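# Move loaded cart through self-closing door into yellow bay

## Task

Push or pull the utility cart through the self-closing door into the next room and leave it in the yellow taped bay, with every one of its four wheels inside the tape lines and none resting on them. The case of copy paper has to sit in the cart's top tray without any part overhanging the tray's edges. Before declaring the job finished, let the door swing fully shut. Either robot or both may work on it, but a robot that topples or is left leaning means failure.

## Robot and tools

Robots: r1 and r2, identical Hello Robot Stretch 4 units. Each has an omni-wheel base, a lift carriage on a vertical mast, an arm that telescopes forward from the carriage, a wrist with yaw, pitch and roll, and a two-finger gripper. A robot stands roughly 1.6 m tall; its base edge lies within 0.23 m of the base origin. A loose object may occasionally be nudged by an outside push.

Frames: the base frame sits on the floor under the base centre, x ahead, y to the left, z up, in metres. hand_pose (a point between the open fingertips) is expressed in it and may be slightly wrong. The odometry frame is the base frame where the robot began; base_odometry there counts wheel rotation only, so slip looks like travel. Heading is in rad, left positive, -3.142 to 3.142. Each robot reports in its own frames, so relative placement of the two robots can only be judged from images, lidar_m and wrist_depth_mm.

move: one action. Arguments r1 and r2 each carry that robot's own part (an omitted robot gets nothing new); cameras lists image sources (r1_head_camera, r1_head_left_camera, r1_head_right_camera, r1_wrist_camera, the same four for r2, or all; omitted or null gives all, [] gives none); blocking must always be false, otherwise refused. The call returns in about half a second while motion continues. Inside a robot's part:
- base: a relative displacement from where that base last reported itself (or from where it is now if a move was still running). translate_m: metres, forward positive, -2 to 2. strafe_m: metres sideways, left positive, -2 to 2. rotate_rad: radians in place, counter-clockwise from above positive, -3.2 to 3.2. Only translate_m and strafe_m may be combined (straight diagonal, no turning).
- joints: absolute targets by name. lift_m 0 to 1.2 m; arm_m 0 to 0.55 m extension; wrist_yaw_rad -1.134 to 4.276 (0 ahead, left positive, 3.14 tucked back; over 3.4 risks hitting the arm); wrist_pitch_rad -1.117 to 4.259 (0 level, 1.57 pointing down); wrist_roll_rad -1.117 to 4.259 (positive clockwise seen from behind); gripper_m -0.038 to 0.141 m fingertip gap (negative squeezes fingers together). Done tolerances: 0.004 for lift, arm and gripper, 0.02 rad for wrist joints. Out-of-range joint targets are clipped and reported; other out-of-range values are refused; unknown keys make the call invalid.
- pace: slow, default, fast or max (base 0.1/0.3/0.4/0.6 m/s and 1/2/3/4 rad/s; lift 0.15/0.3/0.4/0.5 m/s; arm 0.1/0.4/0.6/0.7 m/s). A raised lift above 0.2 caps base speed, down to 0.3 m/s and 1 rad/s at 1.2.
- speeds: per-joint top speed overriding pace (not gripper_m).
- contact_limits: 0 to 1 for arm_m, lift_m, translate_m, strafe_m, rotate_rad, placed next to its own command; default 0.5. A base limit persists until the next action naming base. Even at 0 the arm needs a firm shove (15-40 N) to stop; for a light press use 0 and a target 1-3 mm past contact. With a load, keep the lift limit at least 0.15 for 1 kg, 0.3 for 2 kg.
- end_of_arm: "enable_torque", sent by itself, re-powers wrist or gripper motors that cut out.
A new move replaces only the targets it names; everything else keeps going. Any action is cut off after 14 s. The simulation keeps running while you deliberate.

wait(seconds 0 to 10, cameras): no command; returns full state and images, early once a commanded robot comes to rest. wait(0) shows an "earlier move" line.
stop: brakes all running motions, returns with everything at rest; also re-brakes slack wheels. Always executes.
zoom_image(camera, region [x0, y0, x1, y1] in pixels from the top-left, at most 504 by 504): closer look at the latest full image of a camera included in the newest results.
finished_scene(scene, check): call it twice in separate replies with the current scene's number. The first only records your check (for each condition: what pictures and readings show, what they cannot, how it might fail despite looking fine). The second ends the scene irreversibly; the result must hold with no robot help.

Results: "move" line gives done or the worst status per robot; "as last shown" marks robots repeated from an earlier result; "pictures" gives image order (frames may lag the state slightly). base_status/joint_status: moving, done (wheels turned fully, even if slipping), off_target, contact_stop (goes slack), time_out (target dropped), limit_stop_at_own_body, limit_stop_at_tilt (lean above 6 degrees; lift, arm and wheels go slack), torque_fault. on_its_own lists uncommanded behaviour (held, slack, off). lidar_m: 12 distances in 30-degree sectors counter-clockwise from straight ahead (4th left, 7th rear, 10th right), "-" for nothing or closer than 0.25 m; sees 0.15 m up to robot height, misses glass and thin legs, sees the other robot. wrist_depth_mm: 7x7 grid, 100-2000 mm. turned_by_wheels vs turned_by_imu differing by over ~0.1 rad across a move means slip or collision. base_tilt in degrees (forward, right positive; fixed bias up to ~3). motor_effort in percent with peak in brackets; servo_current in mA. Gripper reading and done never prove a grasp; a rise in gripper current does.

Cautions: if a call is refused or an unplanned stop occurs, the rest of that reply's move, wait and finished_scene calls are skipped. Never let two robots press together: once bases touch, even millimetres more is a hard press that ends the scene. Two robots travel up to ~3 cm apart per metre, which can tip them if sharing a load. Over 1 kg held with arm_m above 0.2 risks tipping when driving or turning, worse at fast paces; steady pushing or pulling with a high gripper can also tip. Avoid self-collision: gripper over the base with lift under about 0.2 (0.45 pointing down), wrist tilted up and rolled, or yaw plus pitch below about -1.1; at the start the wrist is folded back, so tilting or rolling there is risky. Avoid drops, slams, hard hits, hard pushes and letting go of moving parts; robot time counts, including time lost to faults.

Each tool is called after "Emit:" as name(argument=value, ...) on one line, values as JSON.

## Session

Emit:
move(blocking=false)

Scene clock: 0.00 s.
r1.base_odometry: x=+0.000 y=+0.000 heading=+0.000
r1.turned_by_wheels: +0.000
r1.turned_by_imu: +0.000
r1.base_tilt: forward=-1.6 right=+1.3
r1.lidar_m: 0.96 1.73 2.02 2.40 3.92 1.59 0.85 0.76 0.78 0.89 0.77 0.77
r1.base_status: not commanded
r1.joint_positions: lift_m=+0.124 arm_m=+0.000 wrist_yaw_rad=+3.194 wrist_pitch_rad=+0.002 wrist_roll_rad=+0.000 gripper_m=+0.056
r1.joint_status: not commanded
r1.measured_speeds: translate_m=+0.000 strafe_m=+0.000 rotate_rad=+0.000 lift_m=+0.000 arm_m=+0.000 wrist_yaw_rad=+0.000 wrist_pitch_rad=+0.000 wrist_roll_rad=+0.000
r1.motor_effort: lift_m=+19 arm_m=-3 wheel_0=-1 wheel_1=+1 wheel_2=+0
r1.servo_current: wrist_yaw_rad=46 wrist_pitch_rad=39 wrist_roll_rad=33 gripper_m=39
r1.hand_pose: x=-0.1217 y=+0.0722 z=+0.3019 quat_wxyz=(-0.026, -0.001, +0.000, +1.000) (m; r1's base frame)
r1.wrist_depth_mm: - 135 - - - - - / - 135 135 - - - - / - 133 174 - - - - / 110 136 206 - - - - / 137 - - - - - - / - - 189 1098 196 1182 1138 / - 759 759 809 788 - 809
r2.base_odometry: x=+0.000 y=+0.000 heading=+0.000
r2.turned_by_wheels: +0.000
r2.turned_by_imu: +0.000
r2.base_tilt: forward=-0.7 right=+0.1
r2.lidar_m: 1.27 1.30 1.54 2.30 2.33 2.74 1.39 1.38 2.74 2.36 2.39 1.46
r2.base_status: not commanded
r2.joint_positions: lift_m=+0.200 arm_m=+0.000 wrist_yaw_rad=+3.211 wrist_pitch_rad=+0.001 wrist_roll_rad=+0.000 gripper_m=+0.056
r2.joint_status: not commanded
r2.measured_speeds: translate_m=+0.000 strafe_m=+0.000 rotate_rad=+0.000 lift_m=+0.000 arm_m=+0.000 wrist_yaw_rad=+0.000 wrist_pitch_rad=+0.000 wrist_roll_rad=+0.000
r2.motor_effort: lift_m=+18 arm_m=-4 wheel_0=-1 wheel_1=+1 wheel_2=+1
r2.servo_current: wrist_yaw_rad=46 wrist_pitch_rad=33 wrist_roll_rad=39 gripper_m=52
r2.hand_pose: x=-0.1228 y=+0.0671 z=+0.3779 quat_wxyz=(-0.035, -0.001, +0.000, +0.999) (m; r2's base frame)
r2.wrist_depth_mm: - - 137 - - - - / - - 137 - - - - / - 119 146 - - - - / - 141 175 - - - - / 215 - - - - - - / 204 1336 195 1281 191 1366 1205 / 200 244 946 112 - 904 904
pictures: r1_head_camera, r1_head_left_camera, r1_head_right_camera, r1_wrist_camera, r2_head_camera, r2_head_left_camera, r2_head_right_camera, r2_wrist_camera
Images, in order (width x height): r1_head_camera 420x560, r1_head_left_camera 420x672, r1_head_right_camera 420x672, r1_wrist_camera 616x392, r2_head_camera 420x560, r2_head_left_camera 420x672, r2_head_right_camera 420x672, r2_wrist_camera 616x392.

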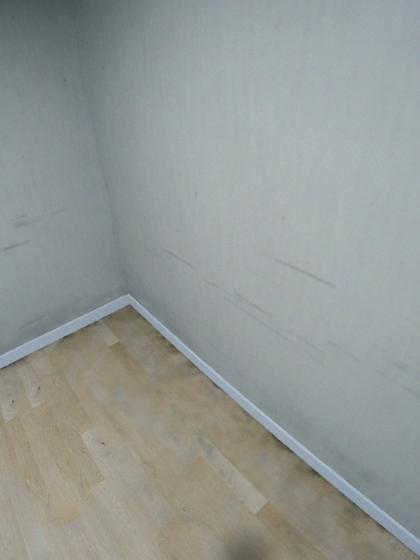

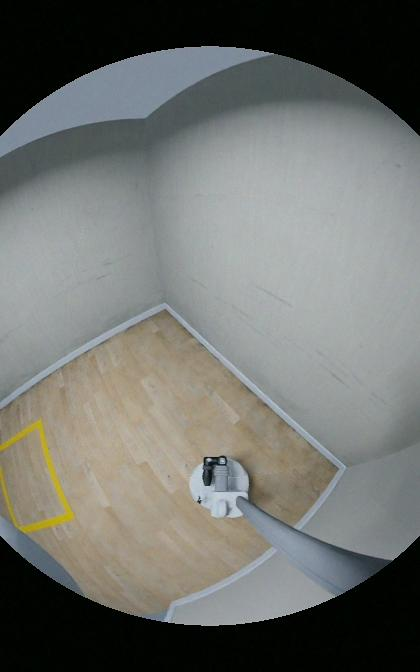

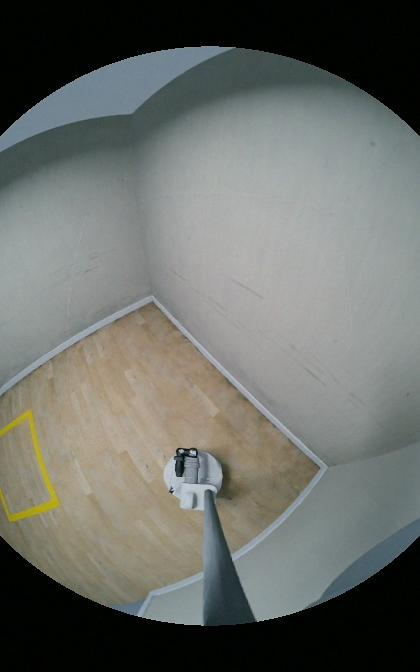

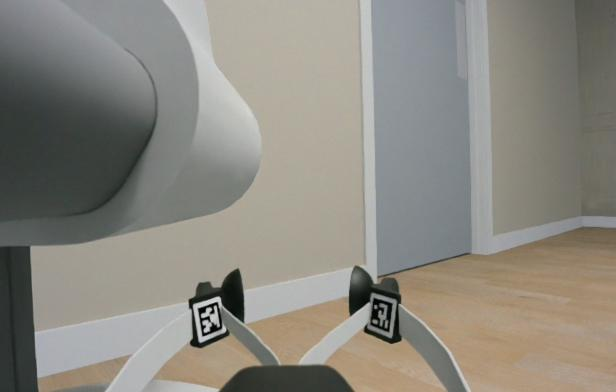

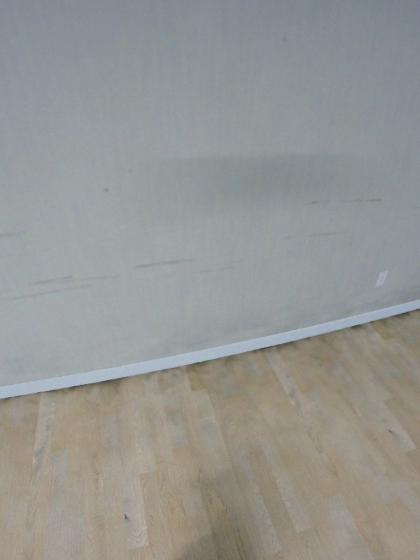

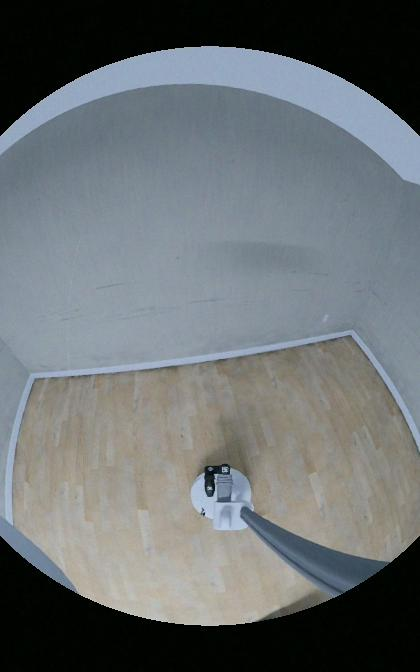

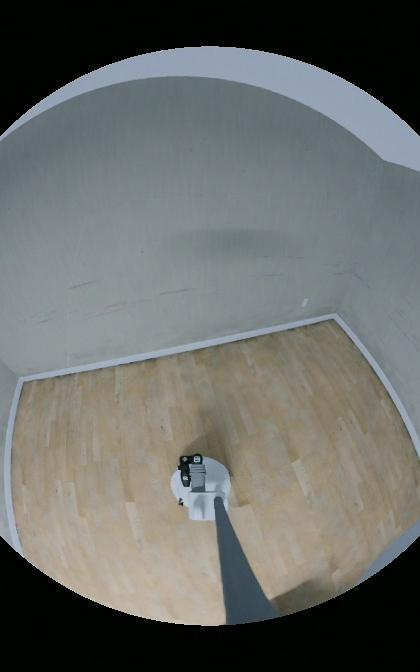

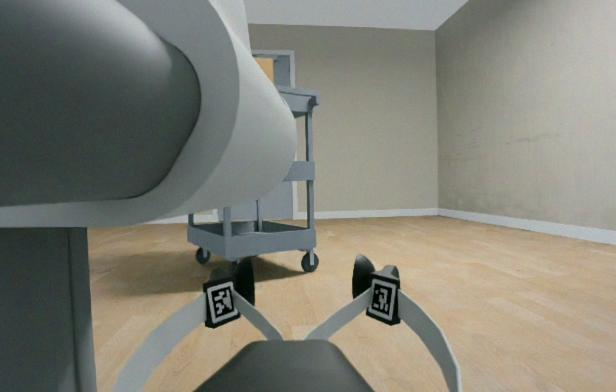

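Emit:
move(blocking=false, cameras=[], r1={"base": {"rotate_rad": 2.0}}, r2={"base": {"rotate_rad": 3.14}})

Emit:
wait(seconds=5, cameras=[])

Emit:
wait(seconds=3, cameras=["r1_head_camera", "r1_head_left_camera", "r1_head_right_camera", "r2_head_camera", "r2_head_left_camera", "r2_head_right_camera"])

Scene clock: 9.57 s.
move: r1 moving; r2 moving
r1.base_odometry: x=+0.000 y=+0.000 heading=+0.253
r1.turned_by_wheels: +0.253
r1.turned_by_imu: +0.253
r1.base_tilt: forward=-1.6 right=+1.3
r1.lidar_m: 1.15 2.01 2.10 2.97 2.65 1.07 0.80 0.74 0.80 0.80 0.71 0.82
r1.base_status: rotate_rad moving
r1.joint_positions: lift_m=+0.124 arm_m=+0.000 wrist_yaw_rad=+3.194 wrist_pitch_rad=+0.002 wrist_roll_rad=+0.000 gripper_m=+0.056
r1.joint_status: not commanded
r1.measured_speeds: translate_m=+0.000 strafe_m=+0.000 rotate_rad=+0.974 lift_m=+0.000 arm_m=+0.000 wrist_yaw_rad=+0.000 wrist_pitch_rad=+0.000 wrist_roll_rad=+0.000
r1.motor_effort: lift_m=+20(20) arm_m=-3(4) wheel_0=-9(9) wheel_1=-7(8) wheel_2=-6(7)
r1.servo_current: wrist_yaw_rad=52(52) wrist_pitch_rad=39(52) wrist_roll_rad=59(65) gripper_m=39(46)
r1.hand_pose: x=-0.1217 y=+0.0722 z=+0.3019 quat_wxyz=(-0.026, -0.001, +0.000, +1.000) (m; r1's base frame)
r1.wrist_depth_mm: - 135 - - - - - / - 135 135 - - - 1808 / - 132 175 - - - - / 110 136 207 - - - - / 137 - - - - - 1576 / - - 190 - 195 1160 1138 / - 159 759 809 788 - 809
r2.base_odometry: x=+0.000 y=+0.000 heading=+0.252
r2.turned_by_wheels: +0.252
r2.turned_by_imu: +0.245
r2.base_tilt: forward=-0.7 right=+0.0
r2.lidar_m: 1.27 1.35 1.91 2.30 2.42 3.34 1.42 3.33 2.47 2.38 1.81 1.34
r2.base_status: rotate_rad moving
r2.joint_positions: lift_m=+0.200 arm_m=+0.000 wrist_yaw_rad=+3.211 wrist_pitch_rad=+0.001 wrist_roll_rad=+0.000 gripper_m=+0.056
r2.joint_status: not commanded
r2.measured_speeds: translate_m=+0.002 strafe_m=+0.000 rotate_rad=+0.977 lift_m=+0.000 arm_m=+0.000 wrist_yaw_rad=+0.000 wrist_pitch_rad=+0.000 wrist_roll_rad=+0.000
r2.motor_effort: lift_m=+18(18) arm_m=-4(4) wheel_0=-6(10) wheel_1=-8(10) wheel_2=-10(12)
r2.servo_current: wrist_yaw_rad=46(52) wrist_pitch_rad=46(46) wrist_roll_rad=59(59) gripper_m=46(52)
r2.hand_pose: x=-0.1228 y=+0.0671 z=+0.3779 quat_wxyz=(-0.035, -0.001, +0.000, +0.999) (m; r2's base frame)
r2.wrist_depth_mm: - - 137 - - - - / - - 137 - - - - / - 119 146 289 - - - / - 141 176 - - - - / 215 - - - - - - / 203 1308 196 1366 191 1397 1229 / 200 243 960 112 - 917 891
pictures: none
No camera images: "cameras" was empty.

Scene clock: 11.33 s.
earlier move: r1 done; r2 moving
r1.base_odometry: x=+0.000 y=+0.000 heading=+2.000
r1.turned_by_wheels: +1.747
r1.turned_by_imu: +1.756
r1.base_tilt: forward=-1.6 right=+1.3
r1.lidar_m: 3.75 1.87 0.92 0.74 0.74 0.85 0.78 0.74 0.88 1.48 2.00 2.29
r1.base_status: done
r1.joint_positions: lift_m=+0.124 arm_m=+0.000 wrist_yaw_rad=+3.194 wrist_pitch_rad=+0.002 wrist_roll_rad=+0.000 gripper_m=+0.056
r1.joint_status: not commanded
r1.measured_speeds: translate_m=+0.000 strafe_m=+0.000 rotate_rad=+0.000 lift_m=+0.000 arm_m=+0.000 wrist_yaw_rad=+0.000 wrist_pitch_rad=+0.000 wrist_roll_rad=+0.000
r1.motor_effort: lift_m=+19(20) arm_m=-4(4) wheel_0=-1(10) wheel_1=-1(9) wheel_2=+0(8)
r1.servo_current: wrist_yaw_rad=39(65) wrist_pitch_rad=33(52) wrist_roll_rad=65(65) gripper_m=39(46)
r1.hand_pose: x=-0.1216 y=+0.0722 z=+0.3019 quat_wxyz=(-0.026, -0.001, +0.000, +1.000) (m; r1's base frame)
r1.wrist_depth_mm: - 135 - - - - - / - 135 135 - - - - / - 132 174 - - - - / 110 136 207 - - - - / - - - - - - - / - - 190 - 196 - - / - 759 750 798 788 - 723
r2.base_odometry: x=+0.000 y=+0.000 heading=+3.050
r2.turned_by_wheels: +2.798
r2.turned_by_imu: +2.723
r2.base_tilt: forward=-0.6 right=+0.0
r2.lidar_m: 1.44 1.36 2.88 2.35 2.37 1.58 1.29 1.27 1.44 2.31 2.31 2.55
r2.base_status: rotate_rad moving
r2.joint_positions: lift_m=+0.200 arm_m=+0.000 wrist_yaw_rad=+3.211 wrist_pitch_rad=+0.001 wrist_roll_rad=+0.000 gripper_m=+0.056
r2.joint_status: not commanded
r2.measured_speeds: translate_m=-0.002 strafe_m=+0.000 rotate_rad=+0.636 lift_m=+0.000 arm_m=+0.000 wrist_yaw_rad=+0.000 wrist_pitch_rad=+0.000 wrist_roll_rad=+0.000
r2.motor_effort: lift_m=+18(18) arm_m=-4(4) wheel_0=-4(10) wheel_1=-1(10) wheel_2=-7(12)
r2.servo_current: wrist_yaw_rad=39(65) wrist_pitch_rad=39(46) wrist_roll_rad=46(59) gripper_m=39(59)
r2.hand_pose: x=-0.1228 y=+0.0671 z=+0.3779 quat_wxyz=(-0.035, -0.001, +0.000, +0.999) (m; r2's base frame)
r2.wrist_depth_mm: - 114 137 - - - - / - 108 137 - - - - / - 120 147 235 - - - / - 141 164 - - - - / 216 - - - - - - / 204 1229 191 1205 191 1336 1229 / 201 246 946 112 - 917 878
wait: 1.77 of 5 s (r1 has come to rest)
pictures: none
No camera images: "cameras" was empty.

Scene clock: 11.93 s.
earlier move: r2 done
r1.base_odometry: x=+0.000 y=+0.000 heading=+2.000
r1.turned_by_wheels: +0.000
r1.turned_by_imu: +0.000
r1.base_tilt: forward=-1.6 right=+1.2
r1.lidar_m: 3.72 1.89 0.92 0.75 0.75 0.86 0.76 0.76 0.90 1.46 1.99 2.28
r1.base_status: done
r1.joint_positions: lift_m=+0.124 arm_m=+0.000 wrist_yaw_rad=+3.194 wrist_pitch_rad=+0.002 wrist_roll_rad=+0.000 gripper_m=+0.056
r1.joint_status: not commanded
r1.measured_speeds: translate_m=+0.000 strafe_m=+0.000 rotate_rad=+0.000 lift_m=+0.000 arm_m=+0.000 wrist_yaw_rad=+0.000 wrist_pitch_rad=+0.000 wrist_roll_rad=+0.000
r1.motor_effort: lift_m=+19(20) arm_m=-4(4) wheel_0=-1(10) wheel_1=-1(9) wheel_2=-1(8)
r1.servo_current: wrist_yaw_rad=39(72) wrist_pitch_rad=39(52) wrist_roll_rad=46(65) gripper_m=46(46)
r1.hand_pose: x=-0.1216 y=+0.0722 z=+0.3019 quat_wxyz=(-0.026, -0.001, +0.000, +1.000) (m; r1's base frame)
r1.wrist_depth_mm: - 135 - - - - - / - 135 135 - - - - / - 132 174 - - - - / 110 136 206 - - - - / - - - - - - - / - - 190 - 196 - - / - 759 759 798 788 - 723
r2.base_odometry: x=+0.000 y=+0.000 heading=+3.139
r2.turned_by_wheels: +0.089
r2.turned_by_imu: +0.087
r2.base_tilt: forward=-0.7 right=+0.0
r2.lidar_m: 1.41 1.36 2.78 2.35 2.38 1.50 1.28 1.27 1.52 2.31 2.31 2.70
r2.base_status: done
r2.joint_positions: lift_m=+0.200 arm_m=+0.000 wrist_yaw_rad=+3.211 wrist_pitch_rad=+0.001 wrist_roll_rad=+0.000 gripper_m=+0.056
r2.joint_status: not commanded
r2.measured_speeds: translate_m=+0.000 strafe_m=+0.000 rotate_rad=+0.000 lift_m=+0.000 arm_m=+0.000 wrist_yaw_rad=+0.000 wrist_pitch_rad=+0.000 wrist_roll_rad=+0.000
r2.motor_effort: lift_m=+18(18) arm_m=-4(5) wheel_0=-4(10) wheel_1=-3(10) wheel_2=-6(12)
r2.servo_current: wrist_yaw_rad=46(65) wrist_pitch_rad=39(46) wrist_roll_rad=59(59) gripper_m=59(59)
r2.hand_pose: x=-0.1228 y=+0.0671 z=+0.3779 quat_wxyz=(-0.035, -0.001, +0.000, +0.999) (m; r2's base frame)
r2.wrist_depth_mm: - 114 137 - - - - / - 108 137 - - - - / - 120 147 236 - - - / - 141 164 - - - - / 216 - - - - - - / 203 1229 192 1205 191 1397 1229 / 202 246 976 112 - 904 891
wait: 0.60 of 3 s (r2 has come to rest)
pictures: r1_head_camera, r1_head_left_camera, r1_head_right_camera, r2_head_camera, r2_head_left_camera, r2_head_right_camera
Images, in order (width x height): r1_head_camera 420x560, r1_head_left_camera 420x672, r1_head_right_camera 420x672, r2_head_camera 420x560, r2_head_left_camera 420x672, r2_head_right_camera 420x672.

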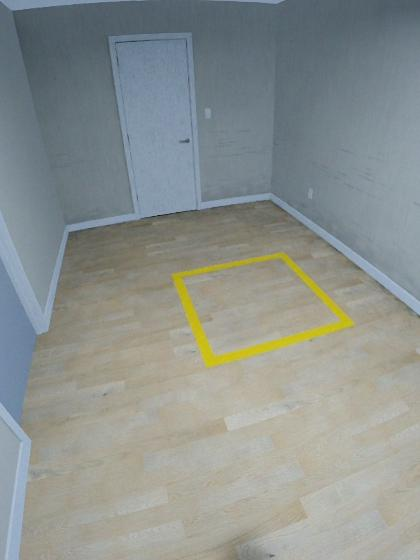

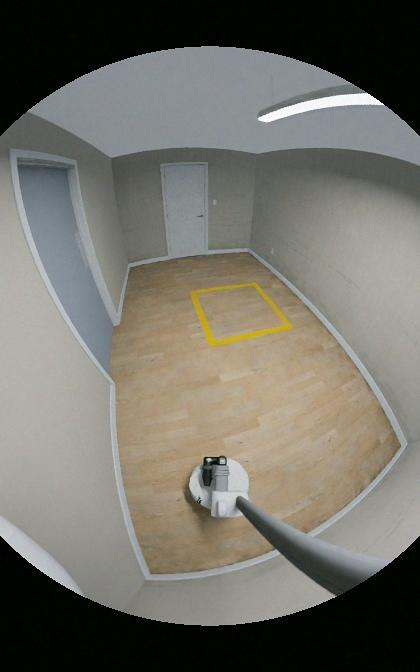

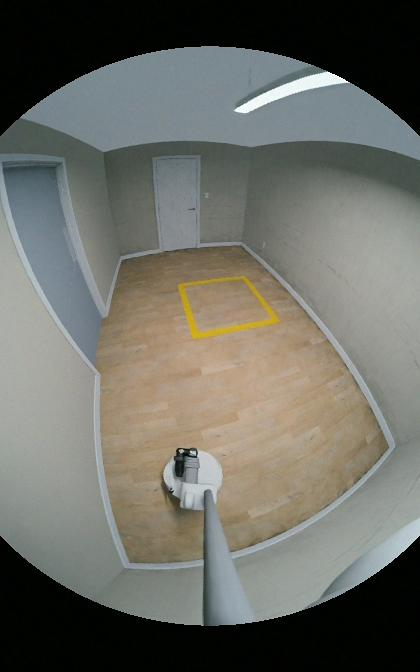

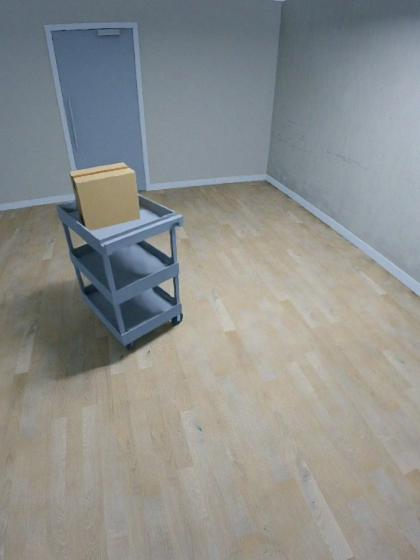

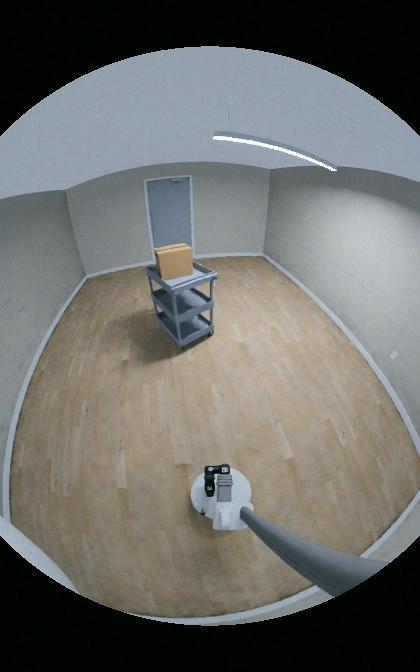

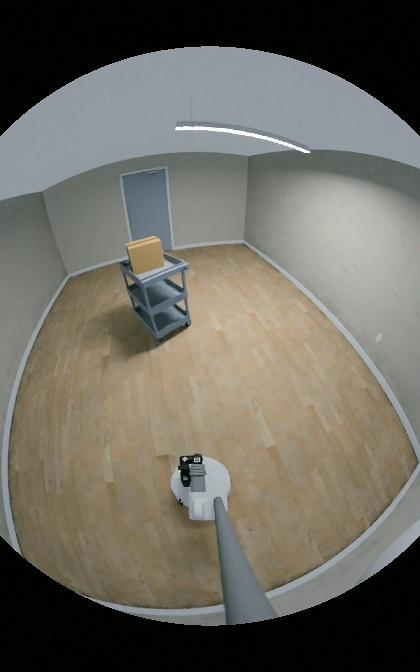

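Emit:
zoom_image(camera="r2_head_left_camera", region=[60, 160, 280, 380])

Emit:
zoom_image(camera="r2_head_camera", region=[30, 0, 210, 370])

Emit:
zoom_image(camera="r1_head_left_camera", region=[0, 130, 300, 430])

Scaled by 2.291 from the camera's 420x672 image, which has a finer 600x960 frame.

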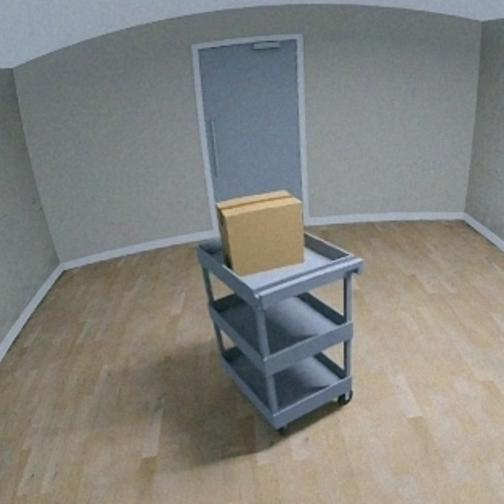

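Scaled by 1.362 from the camera's 420x560 image, which has a finer 1200x1600 frame.

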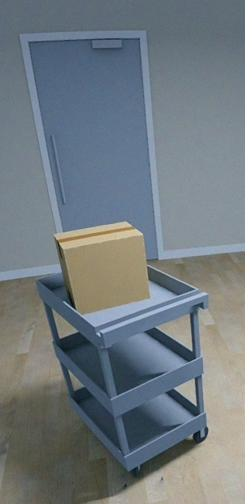

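Scaled by 1.680 from the camera's 420x672 image, which has a finer 600x960 frame.

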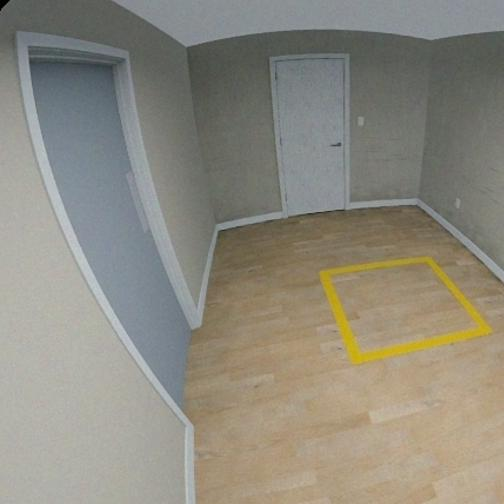

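Emit:
zoom_image(camera="r2_head_camera", region=[50, 150, 200, 270])

Emit:
zoom_image(camera="r2_head_camera", region=[60, 240, 200, 370])

Scaled by 3.360 from the camera's 420x560 image, which has a finer 1200x1600 frame.

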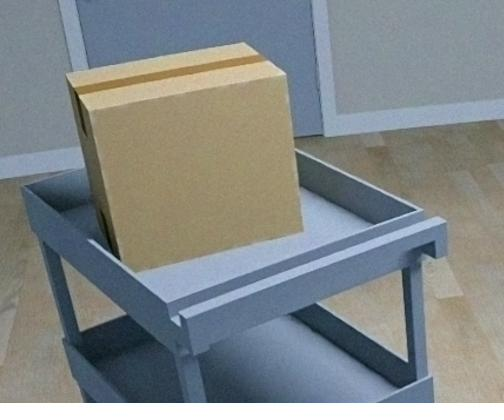

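Scaled by 3.600 from the camera's 420x560 image, which has a finer 1200x1600 frame.

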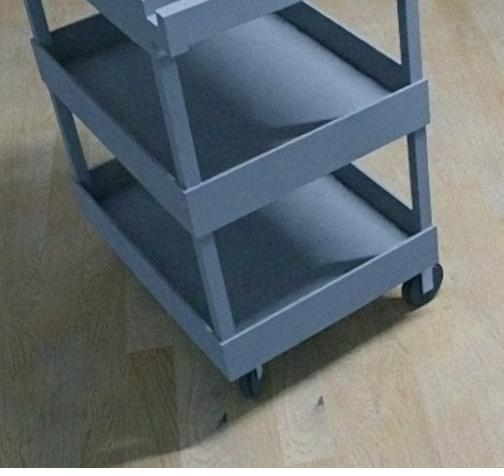

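Emit:
move(blocking=false, cameras=[], r1={"base": {"rotate_rad": 1.78}}, r2={"base": {"rotate_rad": 0.55}, "joints": {"lift_m": 0.69, "wrist_yaw_rad": 0.0, "wrist_roll_rad": 1.57, "gripper_m": 0.08}, "pace": "fast"})

Emit:
wait(seconds=5, cameras=[])

Emit:
wait(seconds=5, cameras=["r1_head_camera", "r1_head_left_camera", "r2_head_camera", "r2_head_left_camera", "r2_wrist_camera"])

Scene clock: 305.53 s.
move: r1 moving; r2 moving
r1.base_odometry: x=+0.000 y=+0.000 heading=+2.253
r1.turned_by_wheels: +0.253
r1.turned_by_imu: +0.253
r1.base_tilt: forward=-1.6 right=+1.2
r1.lidar_m: 3.92 1.19 0.82 0.74 0.76 0.82 0.75 0.81 1.07 1.99 2.05 2.68
r1.base_status: rotate_rad moving
r1.joint_positions: lift_m=+0.124 arm_m=+0.000 wrist_yaw_rad=+3.194 wrist_pitch_rad=+0.002 wrist_roll_rad=+0.000 gripper_m=+0.056
r1.joint_status: not commanded
r1.measured_speeds: translate_m=+0.000 strafe_m=+0.000 rotate_rad=+0.974 lift_m=+0.000 arm_m=+0.000 wrist_yaw_rad=+0.000 wrist_pitch_rad=+0.000 wrist_roll_rad=+0.000
r1.motor_effort: lift_m=+19(20) arm_m=-4(4) wheel_0=-9(10) wheel_1=-7(8) wheel_2=-7(7)
r1.servo_current: wrist_yaw_rad=46(46) wrist_pitch_rad=33(52) wrist_roll_rad=52(65) gripper_m=39(46)
r1.hand_pose: x=-0.1216 y=+0.0722 z=+0.3019 quat_wxyz=(-0.026, -0.001, +0.000, +1.000) (m; r1's base frame)
r1.wrist_depth_mm: - 135 - - - - - / - 135 135 - - - - / - 132 175 - - - - / 110 136 207 - - - - / - - - - - - - / - - 190 - 195 - - / - 768 759 167 788 - 768
r2.base_odometry: x=+0.000 y=+0.000 heading=-2.780
r2.turned_by_wheels: +0.364
r2.turned_by_imu: +0.355
r2.base_tilt: forward=-0.7 right=+0.1
r2.lidar_m: 1.36 3.09 2.38 2.33 1.69 1.32 1.27 1.41 2.09 2.30 2.51 1.55
r2.base_status: rotate_rad moving
r2.joint_positions: lift_m=+0.263 arm_m=+0.000 wrist_yaw_rad=+2.599 wrist_pitch_rad=+0.001 wrist_roll_rad=+0.641 gripper_m=+0.073
r2.joint_status: lift_m moving; wrist_yaw_rad moving; wrist_roll_rad moving; gripper_m moving
r2.measured_speeds: translate_m=+0.001 strafe_m=-0.002 rotate_rad=+1.123 lift_m=+0.244 arm_m=+0.000 wrist_yaw_rad=-1.738 wrist_pitch_rad=+0.000 wrist_roll_rad=+1.820
r2.motor_effort: lift_m=+24(25) arm_m=-4(4) wheel_0=-7(12) wheel_1=-5(11) wheel_2=-7(13)
r2.servo_current: wrist_yaw_rad=104(156) wrist_pitch_rad=33(46) wrist_roll_rad=52(111) gripper_m=39(91)
r2.hand_pose: x=-0.0310 y=+0.2237 z=+0.4411 quat_wxyz=(+0.254, +0.084, +0.304, +0.914) (m; r2's base frame)
r2.wrist_depth_mm: - - - - - - - / - - - - - - - / - - - - - - 1808 / - - - - - 1618 1182 / - - - - 1537 1182 891 / 263 - 189 - 190 878 723 / - 127 - 112 878 683 603
pictures: none
No camera images: "cameras" was empty.

Scene clock: 307.20 s.
earlier move: r1 done; r2 moving
r1.base_odometry: x=+0.000 y=+0.000 heading=-2.504
r1.turned_by_wheels: +1.527
r1.turned_by_imu: +1.535
r1.base_tilt: forward=-1.6 right=+1.3
r1.lidar_m: 0.74 0.76 0.86 0.76 0.80 0.98 2.00 2.07 2.59 3.90 1.26 0.81
r1.base_status: done
r1.joint_positions: lift_m=+0.124 arm_m=+0.000 wrist_yaw_rad=+3.194 wrist_pitch_rad=+0.002 wrist_roll_rad=+0.000 gripper_m=+0.056
r1.joint_status: not commanded
r1.measured_speeds: translate_m=+0.000 strafe_m=+0.000 rotate_rad=+0.000 lift_m=+0.000 arm_m=+0.000 wrist_yaw_rad=+0.000 wrist_pitch_rad=+0.000 wrist_roll_rad=+0.000
r1.motor_effort: lift_m=+19(20) arm_m=-4(4) wheel_0=-2(10) wheel_1=-1(8) wheel_2=+0(8)
r1.servo_current: wrist_yaw_rad=65(65) wrist_pitch_rad=46(52) wrist_roll_rad=39(65) gripper_m=46(46)
r1.hand_pose: x=-0.1216 y=+0.0722 z=+0.3019 quat_wxyz=(-0.026, -0.001, +0.000, +1.000) (m; r1's base frame)
r1.wrist_depth_mm: - 135 - - - - - / - 135 146 - - - - / - 132 174 - - - - / 110 136 223 - - - - / 137 - - - - - - / 1229 1255 197 1229 195 1138 946 / - 809 768 798 788 - 798
r2.base_odometry: x=+0.000 y=+0.000 heading=-2.595
r2.turned_by_wheels: +0.185
r2.turned_by_imu: +0.181
r2.base_tilt: forward=-0.7 right=+0.1
r2.lidar_m: 1.36 2.71 2.34 2.39 1.48 1.28 1.29 1.54 2.30 2.31 2.76 1.39
r2.base_status: done
r2.joint_positions: lift_m=+0.690 arm_m=+0.000 wrist_yaw_rad=+0.003 wrist_pitch_rad=+0.001 wrist_roll_rad=+1.568 gripper_m=+0.080
r2.joint_status: lift_m moving; wrist_yaw_rad moving; wrist_roll_rad moving; the others done
r2.measured_speeds: translate_m=+0.000 strafe_m=+0.000 rotate_rad=+0.000 lift_m=+0.000 arm_m=+0.000 wrist_yaw_rad=-0.001 wrist_pitch_rad=+0.000 wrist_roll_rad=+0.000
r2.motor_effort: lift_m=+22(26) arm_m=-4(5) wheel_0=-2(12) wheel_1=-2(11) wheel_2=-2(13)
r2.servo_current: wrist_yaw_rad=65(156) wrist_pitch_rad=39(46) wrist_roll_rad=59(111) gripper_m=46(91)
r2.hand_pose: x=+0.4596 y=-0.0865 z=+0.8676 quat_wxyz=(+0.708, +0.706, +0.002, +0.001) (m; r2's base frame)
r2.wrist_depth_mm: - - - - - 1576 1205 / - - - 1430 1863 1205 1205 / - - - 1537 1863 1708 1229 / - - - - - 1863 1281 / - - - - - 1808 1229 / - - 198 - 196 1708 1229 / - - - 112 - 1983 1255
wait: 1.67 of 5 s (r1 has come to rest)
pictures: none
No camera images: "cameras" was empty.

Scene clock: 307.53 s.
earlier move: r2 done
r1.base_odometry: x=+0.000 y=+0.000 heading=-2.504
r1.turned_by_wheels: +0.000
r1.turned_by_imu: +0.000
r1.base_tilt: forward=-1.6 right=+1.3
r1.lidar_m: 0.74 0.75 0.84 0.75 0.77 1.00 2.01 2.06 2.60 3.92 1.25 0.83
r1.base_status: done
r1.joint_positions: lift_m=+0.124 arm_m=+0.000 wrist_yaw_rad=+3.194 wrist_pitch_rad=+0.002 wrist_roll_rad=+0.000 gripper_m=+0.056
r1.joint_status: not commanded
r1.measured_speeds: translate_m=+0.000 strafe_m=+0.000 rotate_rad=+0.000 lift_m=+0.000 arm_m=+0.000 wrist_yaw_rad=+0.000 wrist_pitch_rad=+0.000 wrist_roll_rad=+0.000
r1.motor_effort: lift_m=+19(20) arm_m=-4(4) wheel_0=-3(10) wheel_1=-1(8) wheel_2=+0(8)
r1.servo_current: wrist_yaw_rad=59(65) wrist_pitch_rad=39(52) wrist_roll_rad=52(65) gripper_m=39(46)
r1.hand_pose: x=-0.1216 y=+0.0722 z=+0.3019 quat_wxyz=(-0.026, -0.001, +0.000, +1.000) (m; r1's base frame)
r1.wrist_depth_mm: - 135 - - - - - / - 135 146 - - - - / - 132 174 - - - - / 110 136 223 - - - - / 137 - - - - - - / 1205 1229 197 1205 196 1138 960 / - 798 759 798 798 - 798
r2.base_odometry: x=+0.000 y=+0.000 heading=-2.595
r2.turned_by_wheels: +0.000
r2.turned_by_imu: +0.000
r2.base_tilt: forward=-0.7 right=+0.1
r2.lidar_m: 1.38 2.73 2.34 2.41 1.50 1.29 1.29 1.52 2.31 2.30 2.77 1.39
r2.base_status: done
r2.joint_positions: lift_m=+0.690 arm_m=+0.000 wrist_yaw_rad=+0.003 wrist_pitch_rad=+0.001 wrist_roll_rad=+1.568 gripper_m=+0.080
r2.joint_status: all done
r2.measured_speeds: translate_m=+0.000 strafe_m=+0.000 rotate_rad=+0.000 lift_m=+0.000 arm_m=+0.000 wrist_yaw_rad=+0.000 wrist_pitch_rad=+0.000 wrist_roll_rad=+0.000
r2.motor_effort: lift_m=+21(26) arm_m=-4(5) wheel_0=-2(12) wheel_1=-2(11) wheel_2=-2(13)
r2.servo_current: wrist_yaw_rad=52(156) wrist_pitch_rad=33(46) wrist_roll_rad=46(111) gripper_m=52(91)
r2.hand_pose: x=+0.4596 y=-0.0866 z=+0.8676 quat_wxyz=(+0.708, +0.706, +0.001, +0.001) (m; r2's base frame)
r2.wrist_depth_mm: - - - - - 1618 1205 / - - - 1499 1863 1537 1205 / - - - 1499 1863 1708 1255 / - - - - - 1808 1229 / - - - - - 1808 1255 / - - 198 - 197 1708 1255 / - - - 112 - 1983 1229
wait: 0.33 of 5 s (r2 has come to rest)
pictures: r1_head_camera, r1_head_left_camera, r2_head_camera, r2_head_left_camera, r2_wrist_camera
Images, in order (width x height): r1_head_camera 420x560, r1_head_left_camera 420x672, r2_head_camera 420x560, r2_head_left_camera 420x672, r2_wrist_camera 616x392.

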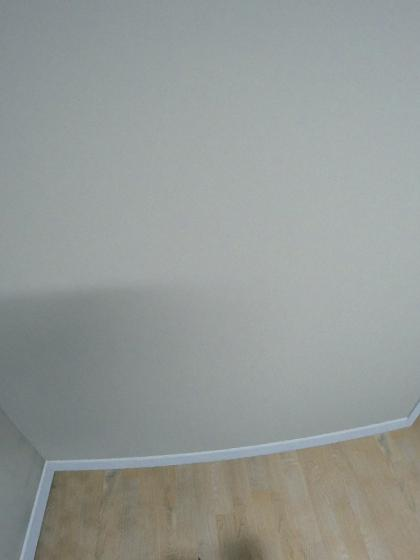

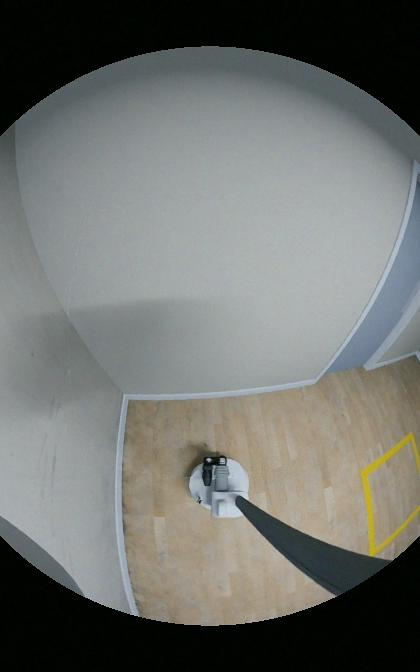

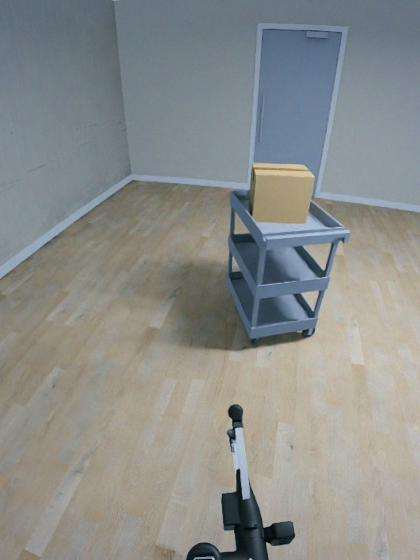

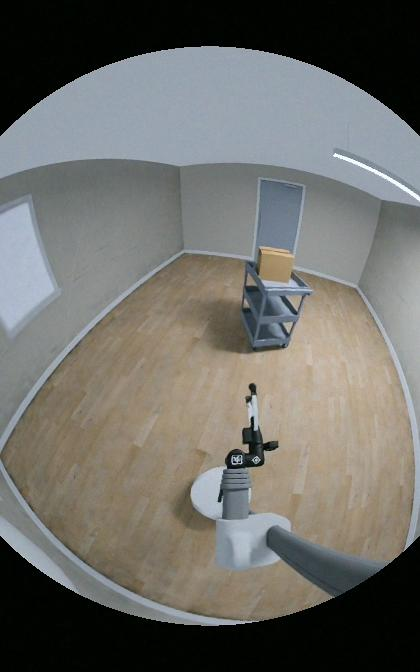

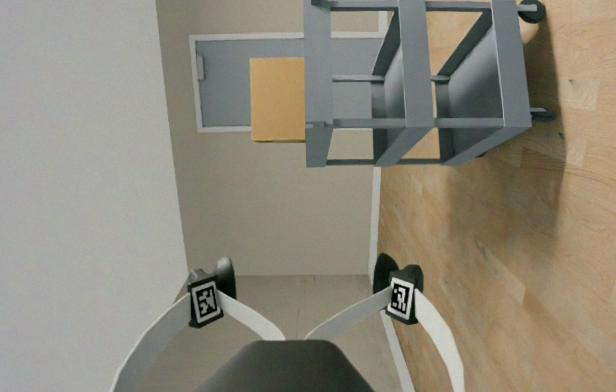

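Emit:
zoom_image(camera="r2_head_camera", region=[210, 150, 370, 360])

Emit:
zoom_image(camera="r2_head_left_camera", region=[150, 160, 400, 400])

Emit:
zoom_image(camera="r1_head_left_camera", region=[240, 140, 420, 570])

Scaled by 2.400 from the camera's 420x560 image, which has a finer 1200x1600 frame.

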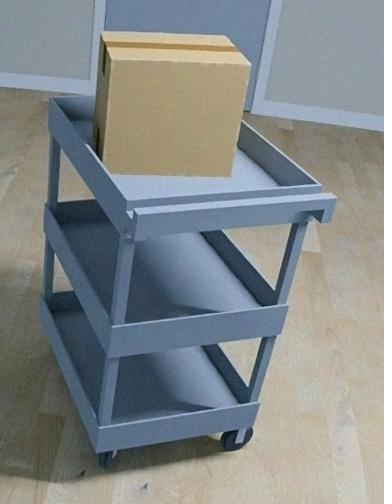

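Scaled by 2.016 from the camera's 420x672 image, which has a finer 600x960 frame.

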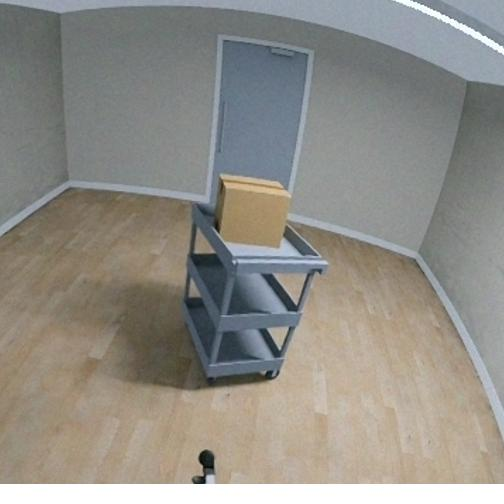

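Scaled by 1.172 from the camera's 420x672 image, which has a finer 600x960 frame.

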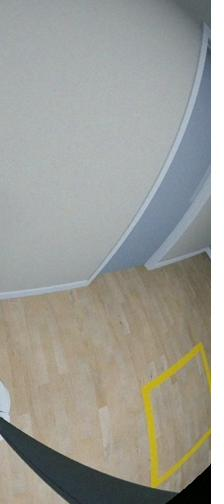

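Emit:
move(blocking=false, cameras=[], r1={"base": {"strafe_m": -1.35}}, r2={"base": {"translate_m": 0.40, "strafe_m": -0.50}})

Emit:
wait(seconds=8, cameras=[])

Emit:
wait(seconds=6, cameras=["r1_head_camera", "r1_head_left_camera", "r1_head_right_camera", "r2_head_camera", "r2_head_left_camera", "r2_wrist_camera"])

Scene clock: 364.17 s.
move: r1 moving; r2 moving
r1.base_odometry: x=-0.022 y=+0.029 heading=-2.504
r1.turned_by_wheels: +0.000
r1.turned_by_imu: +0.000
r1.base_tilt: forward=-1.6 right=+1.2
r1.lidar_m: 0.75 0.78 0.88 0.81 0.83 1.03 2.00 2.06 2.60 3.89 1.27 0.80
r1.base_status: strafe_m moving
r1.joint_positions: lift_m=+0.124 arm_m=+0.000 wrist_yaw_rad=+3.194 wrist_pitch_rad=+0.002 wrist_roll_rad=+0.000 gripper_m=+0.056
r1.joint_status: not commanded
r1.measured_speeds: translate_m=+0.000 strafe_m=-0.141 rotate_rad=+0.001 lift_m=+0.000 arm_m=+0.000 wrist_yaw_rad=+0.000 wrist_pitch_rad=+0.000 wrist_roll_rad=+0.000
r1.motor_effort: lift_m=+19(20) arm_m=-4(4) wheel_0=+11(11) wheel_1=-10(11) wheel_2=+1(1)
r1.servo_current: wrist_yaw_rad=52(59) wrist_pitch_rad=46(46) wrist_roll_rad=39(52) gripper_m=39(46)
r1.hand_pose: x=-0.1216 y=+0.0722 z=+0.3019 quat_wxyz=(-0.026, -0.001, +0.000, +1.000) (m; r1's base frame)
r1.wrist_depth_mm: - 135 - - - - - / - 135 146 - - - - / - 132 175 - - - - / 110 136 223 - - - - / 137 - - - - - - / 1229 1229 197 1205 196 1160 991 / - 809 768 798 788 - 798
r2.base_odometry: x=-0.030 y=+0.011 heading=-2.595
r2.turned_by_wheels: -0.001
r2.turned_by_imu: +0.000
r2.base_tilt: forward=-0.6 right=+0.1
r2.lidar_m: 1.35 2.76 2.37 2.39 1.50 1.32 1.30 1.59 2.30 2.31 2.73 1.38
r2.base_status: translate_m moving; strafe_m moving
r2.joint_positions: lift_m=+0.690 arm_m=+0.000 wrist_yaw_rad=+0.003 wrist_pitch_rad=+0.001 wrist_roll_rad=+1.568 gripper_m=+0.080
r2.joint_status: not commanded
r2.measured_speeds: translate_m=+0.075 strafe_m=-0.097 rotate_rad=-0.007 lift_m=+0.000 arm_m=+0.000 wrist_yaw_rad=+0.000 wrist_pitch_rad=+0.000 wrist_roll_rad=+0.000
r2.motor_effort: lift_m=+21(21) arm_m=-4(5) wheel_0=+9(11) wheel_1=-7(7) wheel_2=-10(11)
r2.servo_current: wrist_yaw_rad=59(59) wrist_pitch_rad=39(39) wrist_roll_rad=52(52) gripper_m=46(52)
r2.hand_pose: x=+0.4596 y=-0.0866 z=+0.8676 quat_wxyz=(+0.708, +0.706, +0.001, +0.001) (m; r2's base frame)
r2.wrist_depth_mm: - - - - - 1921 1205 / - - - 1430 1205 1205 1229 / - - - 1397 - 1576 1255 / - - - - - 1808 1255 / - - - - - 1808 1255 / - - 198 - 197 1661 1255 / - - - 112 - 1983 1229
pictures: none
No camera images: "cameras" was empty.

Scene clock: 367.27 s.
earlier move: r1 moving; r2 done
r1.base_odometry: x=-0.551 y=+0.743 heading=-2.504
r1.turned_by_wheels: +0.000
r1.turned_by_imu: -0.006
r1.base_tilt: forward=-1.6 right=+1.3
r1.lidar_m: 0.84 0.87 1.12 1.67 1.71 2.08 1.87 1.96 2.48 3.01 1.41 1.04
r1.base_status: strafe_m moving
r1.joint_positions: lift_m=+0.124 arm_m=+0.000 wrist_yaw_rad=+3.194 wrist_pitch_rad=+0.002 wrist_roll_rad=+0.000 gripper_m=+0.056
r1.joint_status: not commanded
r1.measured_speeds: translate_m=+0.000 strafe_m=-0.300 rotate_rad=+0.000 lift_m=+0.000 arm_m=+0.000 wrist_yaw_rad=+0.000 wrist_pitch_rad=+0.000 wrist_roll_rad=+0.000
r1.motor_effort: lift_m=+19(20) arm_m=-4(4) wheel_0=+6(12) wheel_1=-4(11) wheel_2=-1(2)
r1.servo_current: wrist_yaw_rad=52(78) wrist_pitch_rad=39(52) wrist_roll_rad=52(59) gripper_m=39(46)
r1.hand_pose: x=-0.1216 y=+0.0722 z=+0.3019 quat_wxyz=(-0.026, -0.001, +0.000, +1.000) (m; r1's base frame)
r1.wrist_depth_mm: - 135 - - - - - / - 135 146 - - - - / - 132 174 - - - - / 110 136 223 - - - - / 137 - - - - - 1863 / - 1229 197 1205 196 1160 1118 / 809 809 768 798 798 - 809
r2.base_odometry: x=-0.602 y=+0.219 heading=-2.595
r2.turned_by_wheels: +0.000
r2.turned_by_imu: +0.001
r2.base_tilt: forward=-0.7 right=+0.1
r2.lidar_m: 0.91 3.11 2.71 2.69 2.03 1.79 1.82 2.15 1.96 1.94 2.31 1.01
r2.base_status: done
r2.joint_positions: lift_m=+0.690 arm_m=+0.000 wrist_yaw_rad=+0.003 wrist_pitch_rad=+0.001 wrist_roll_rad=+1.568 gripper_m=+0.080
r2.joint_status: not commanded
r2.measured_speeds: translate_m=+0.000 strafe_m=+0.000 rotate_rad=+0.000 lift_m=+0.000 arm_m=+0.000 wrist_yaw_rad=+0.000 wrist_pitch_rad=+0.000 wrist_roll_rad=+0.000
r2.motor_effort: lift_m=+21(21) arm_m=-4(5) wheel_0=+2(14) wheel_1=-4(9) wheel_2=-5(12)
r2.servo_current: wrist_yaw_rad=46(59) wrist_pitch_rad=46(46) wrist_roll_rad=46(59) gripper_m=52(59)
r2.hand_pose: x=+0.4596 y=-0.0866 z=+0.8677 quat_wxyz=(+0.708, +0.706, +0.001, +0.001) (m; r2's base frame)
r2.wrist_depth_mm: - - - - - 1756 1229 / - - - - - 1808 1205 / - - - - - 1229 1118 / - - - 1060 - 831 - / - - - 1078 - 798 - / - - 198 1060 196 809 - / - - - 112 - 1921 1229
wait: 3.10 of 8 s (r2 has come to rest)
pictures: none
No camera images: "cameras" was empty.

Scene clock: 369.50 s.
earlier move: r1 done
r1.base_odometry: x=-0.804 y=+1.084 heading=-2.504
r1.turned_by_wheels: +0.000
r1.turned_by_imu: -0.003
r1.base_tilt: forward=-1.6 right=+1.3
r1.lidar_m: 0.97 0.91 1.20 2.09 2.13 2.00 1.82 1.87 2.40 2.59 1.53 1.09
r1.base_status: done
r1.joint_positions: lift_m=+0.124 arm_m=+0.000 wrist_yaw_rad=+3.194 wrist_pitch_rad=+0.002 wrist_roll_rad=+0.000 gripper_m=+0.056
r1.joint_status: not commanded
r1.measured_speeds: translate_m=+0.000 strafe_m=+0.000 rotate_rad=+0.000 lift_m=+0.000 arm_m=+0.000 wrist_yaw_rad=+0.000 wrist_pitch_rad=+0.000 wrist_roll_rad=+0.000
r1.motor_effort: lift_m=+20(20) arm_m=-4(4) wheel_0=+0(12) wheel_1=-1(11) wheel_2=+0(3)
r1.servo_current: wrist_yaw_rad=52(78) wrist_pitch_rad=52(52) wrist_roll_rad=59(72) gripper_m=46(46)
r1.hand_pose: x=-0.1216 y=+0.0722 z=+0.3019 quat_wxyz=(-0.026, -0.001, +0.000, +1.000) (m; r1's base frame)
r1.wrist_depth_mm: - 135 - - - - - / - 135 145 - - - - / - 132 173 - - - - / 110 136 205 - - - - / 137 - - - - - - / 1229 1229 196 1205 195 1160 1138 / - 809 290 809 788 - 809
r2.base_odometry: x=-0.602 y=+0.219 heading=-2.595
r2.turned_by_wheels: +0.000
r2.turned_by_imu: +0.000
r2.base_tilt: forward=-0.7 right=+0.0
r2.lidar_m: 0.93 3.12 2.71 2.70 2.09 1.80 1.81 2.18 1.96 1.94 2.31 1.05
r2.base_status: done
r2.joint_positions: lift_m=+0.690 arm_m=+0.000 wrist_yaw_rad=+0.003 wrist_pitch_rad=+0.001 wrist_roll_rad=+1.568 gripper_m=+0.080
r2.joint_status: not commanded
r2.measured_speeds: translate_m=+0.000 strafe_m=+0.000 rotate_rad=+0.000 lift_m=+0.000 arm_m=+0.000 wrist_yaw_rad=+0.000 wrist_pitch_rad=+0.000 wrist_roll_rad=+0.000
r2.motor_effort: lift_m=+21(21) arm_m=-4(5) wheel_0=+2(14) wheel_1=-4(9) wheel_2=-5(12)
r2.servo_current: wrist_yaw_rad=65(65) wrist_pitch_rad=39(46) wrist_roll_rad=46(59) gripper_m=52(59)
r2.hand_pose: x=+0.4596 y=-0.0866 z=+0.8677 quat_wxyz=(+0.708, +0.706, +0.001, +0.001) (m; r2's base frame)
r2.wrist_depth_mm: - - - - - 1756 1229 / - - - - - 1808 1229 / - - - - - 1205 1098 / - - - 1042 - 831 - / - - - 1060 - 809 - / - - 198 1060 197 1308 1182 / - - - 112 - 1983 1255
wait: 2.23 of 6 s (r1 has come to rest)
pictures: r1_head_camera, r1_head_left_camera, r1_head_right_camera, r2_head_camera, r2_head_left_camera, r2_wrist_camera
Images, in order (width x height): r1_head_camera 420x560, r1_head_left_camera 420x672, r1_head_right_camera 420x672, r2_head_camera 420x560, r2_head_left_camera 420x672, r2_wrist_camera 616x392.

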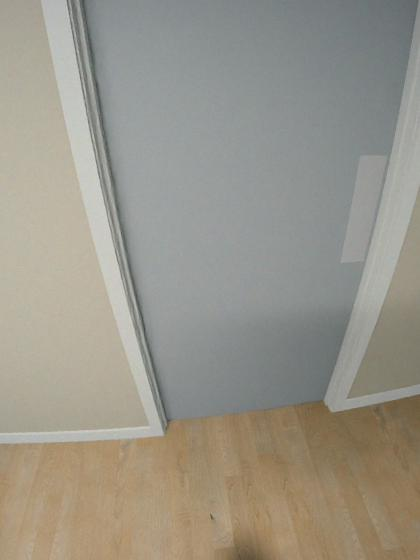

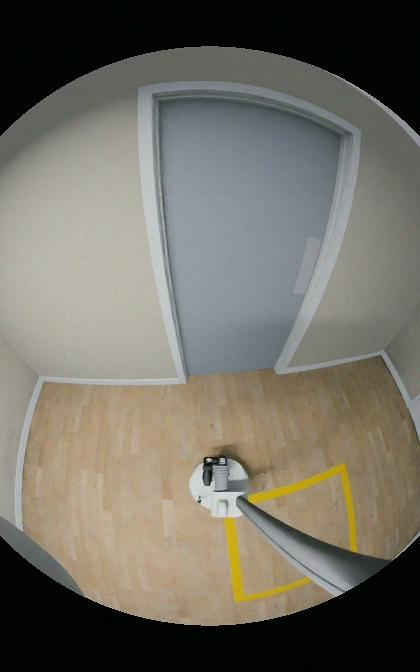

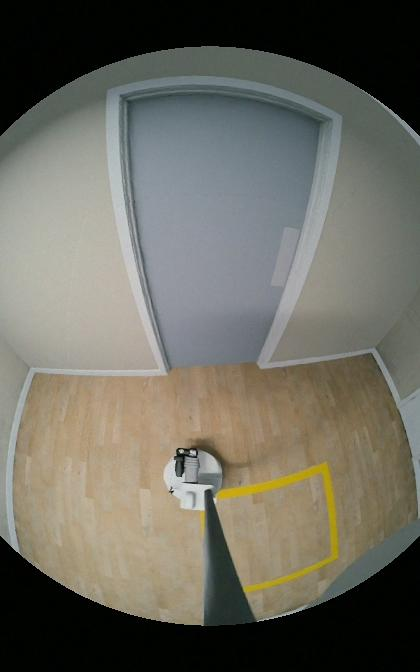

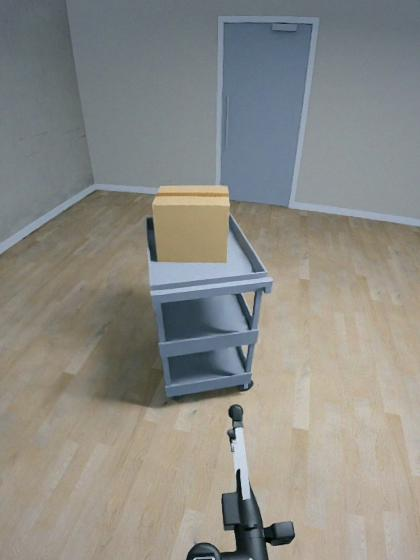

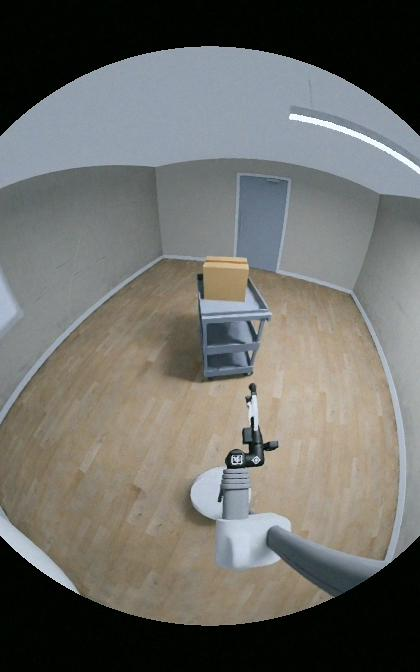

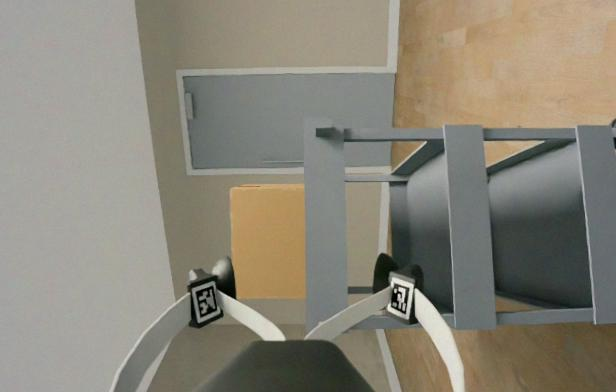

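Emit:
zoom_image(camera="r2_wrist_camera", region=[180, 90, 430, 345])

Emit:
zoom_image(camera="r2_head_camera", region=[130, 160, 300, 420])

Scaled by 1.976.

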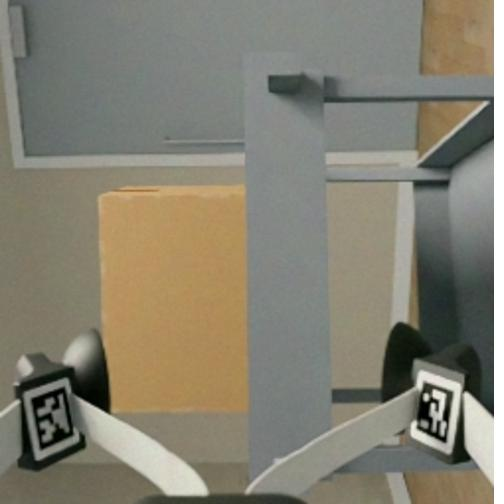

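Scaled by 1.938 from the camera's 420x560 image, which has a finer 1200x1600 frame.

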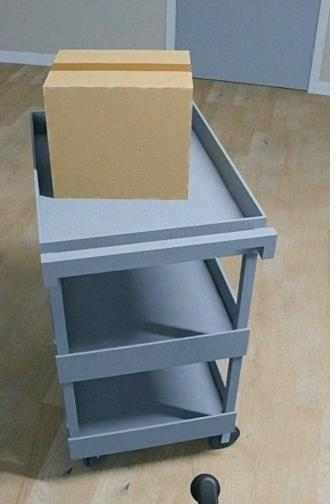

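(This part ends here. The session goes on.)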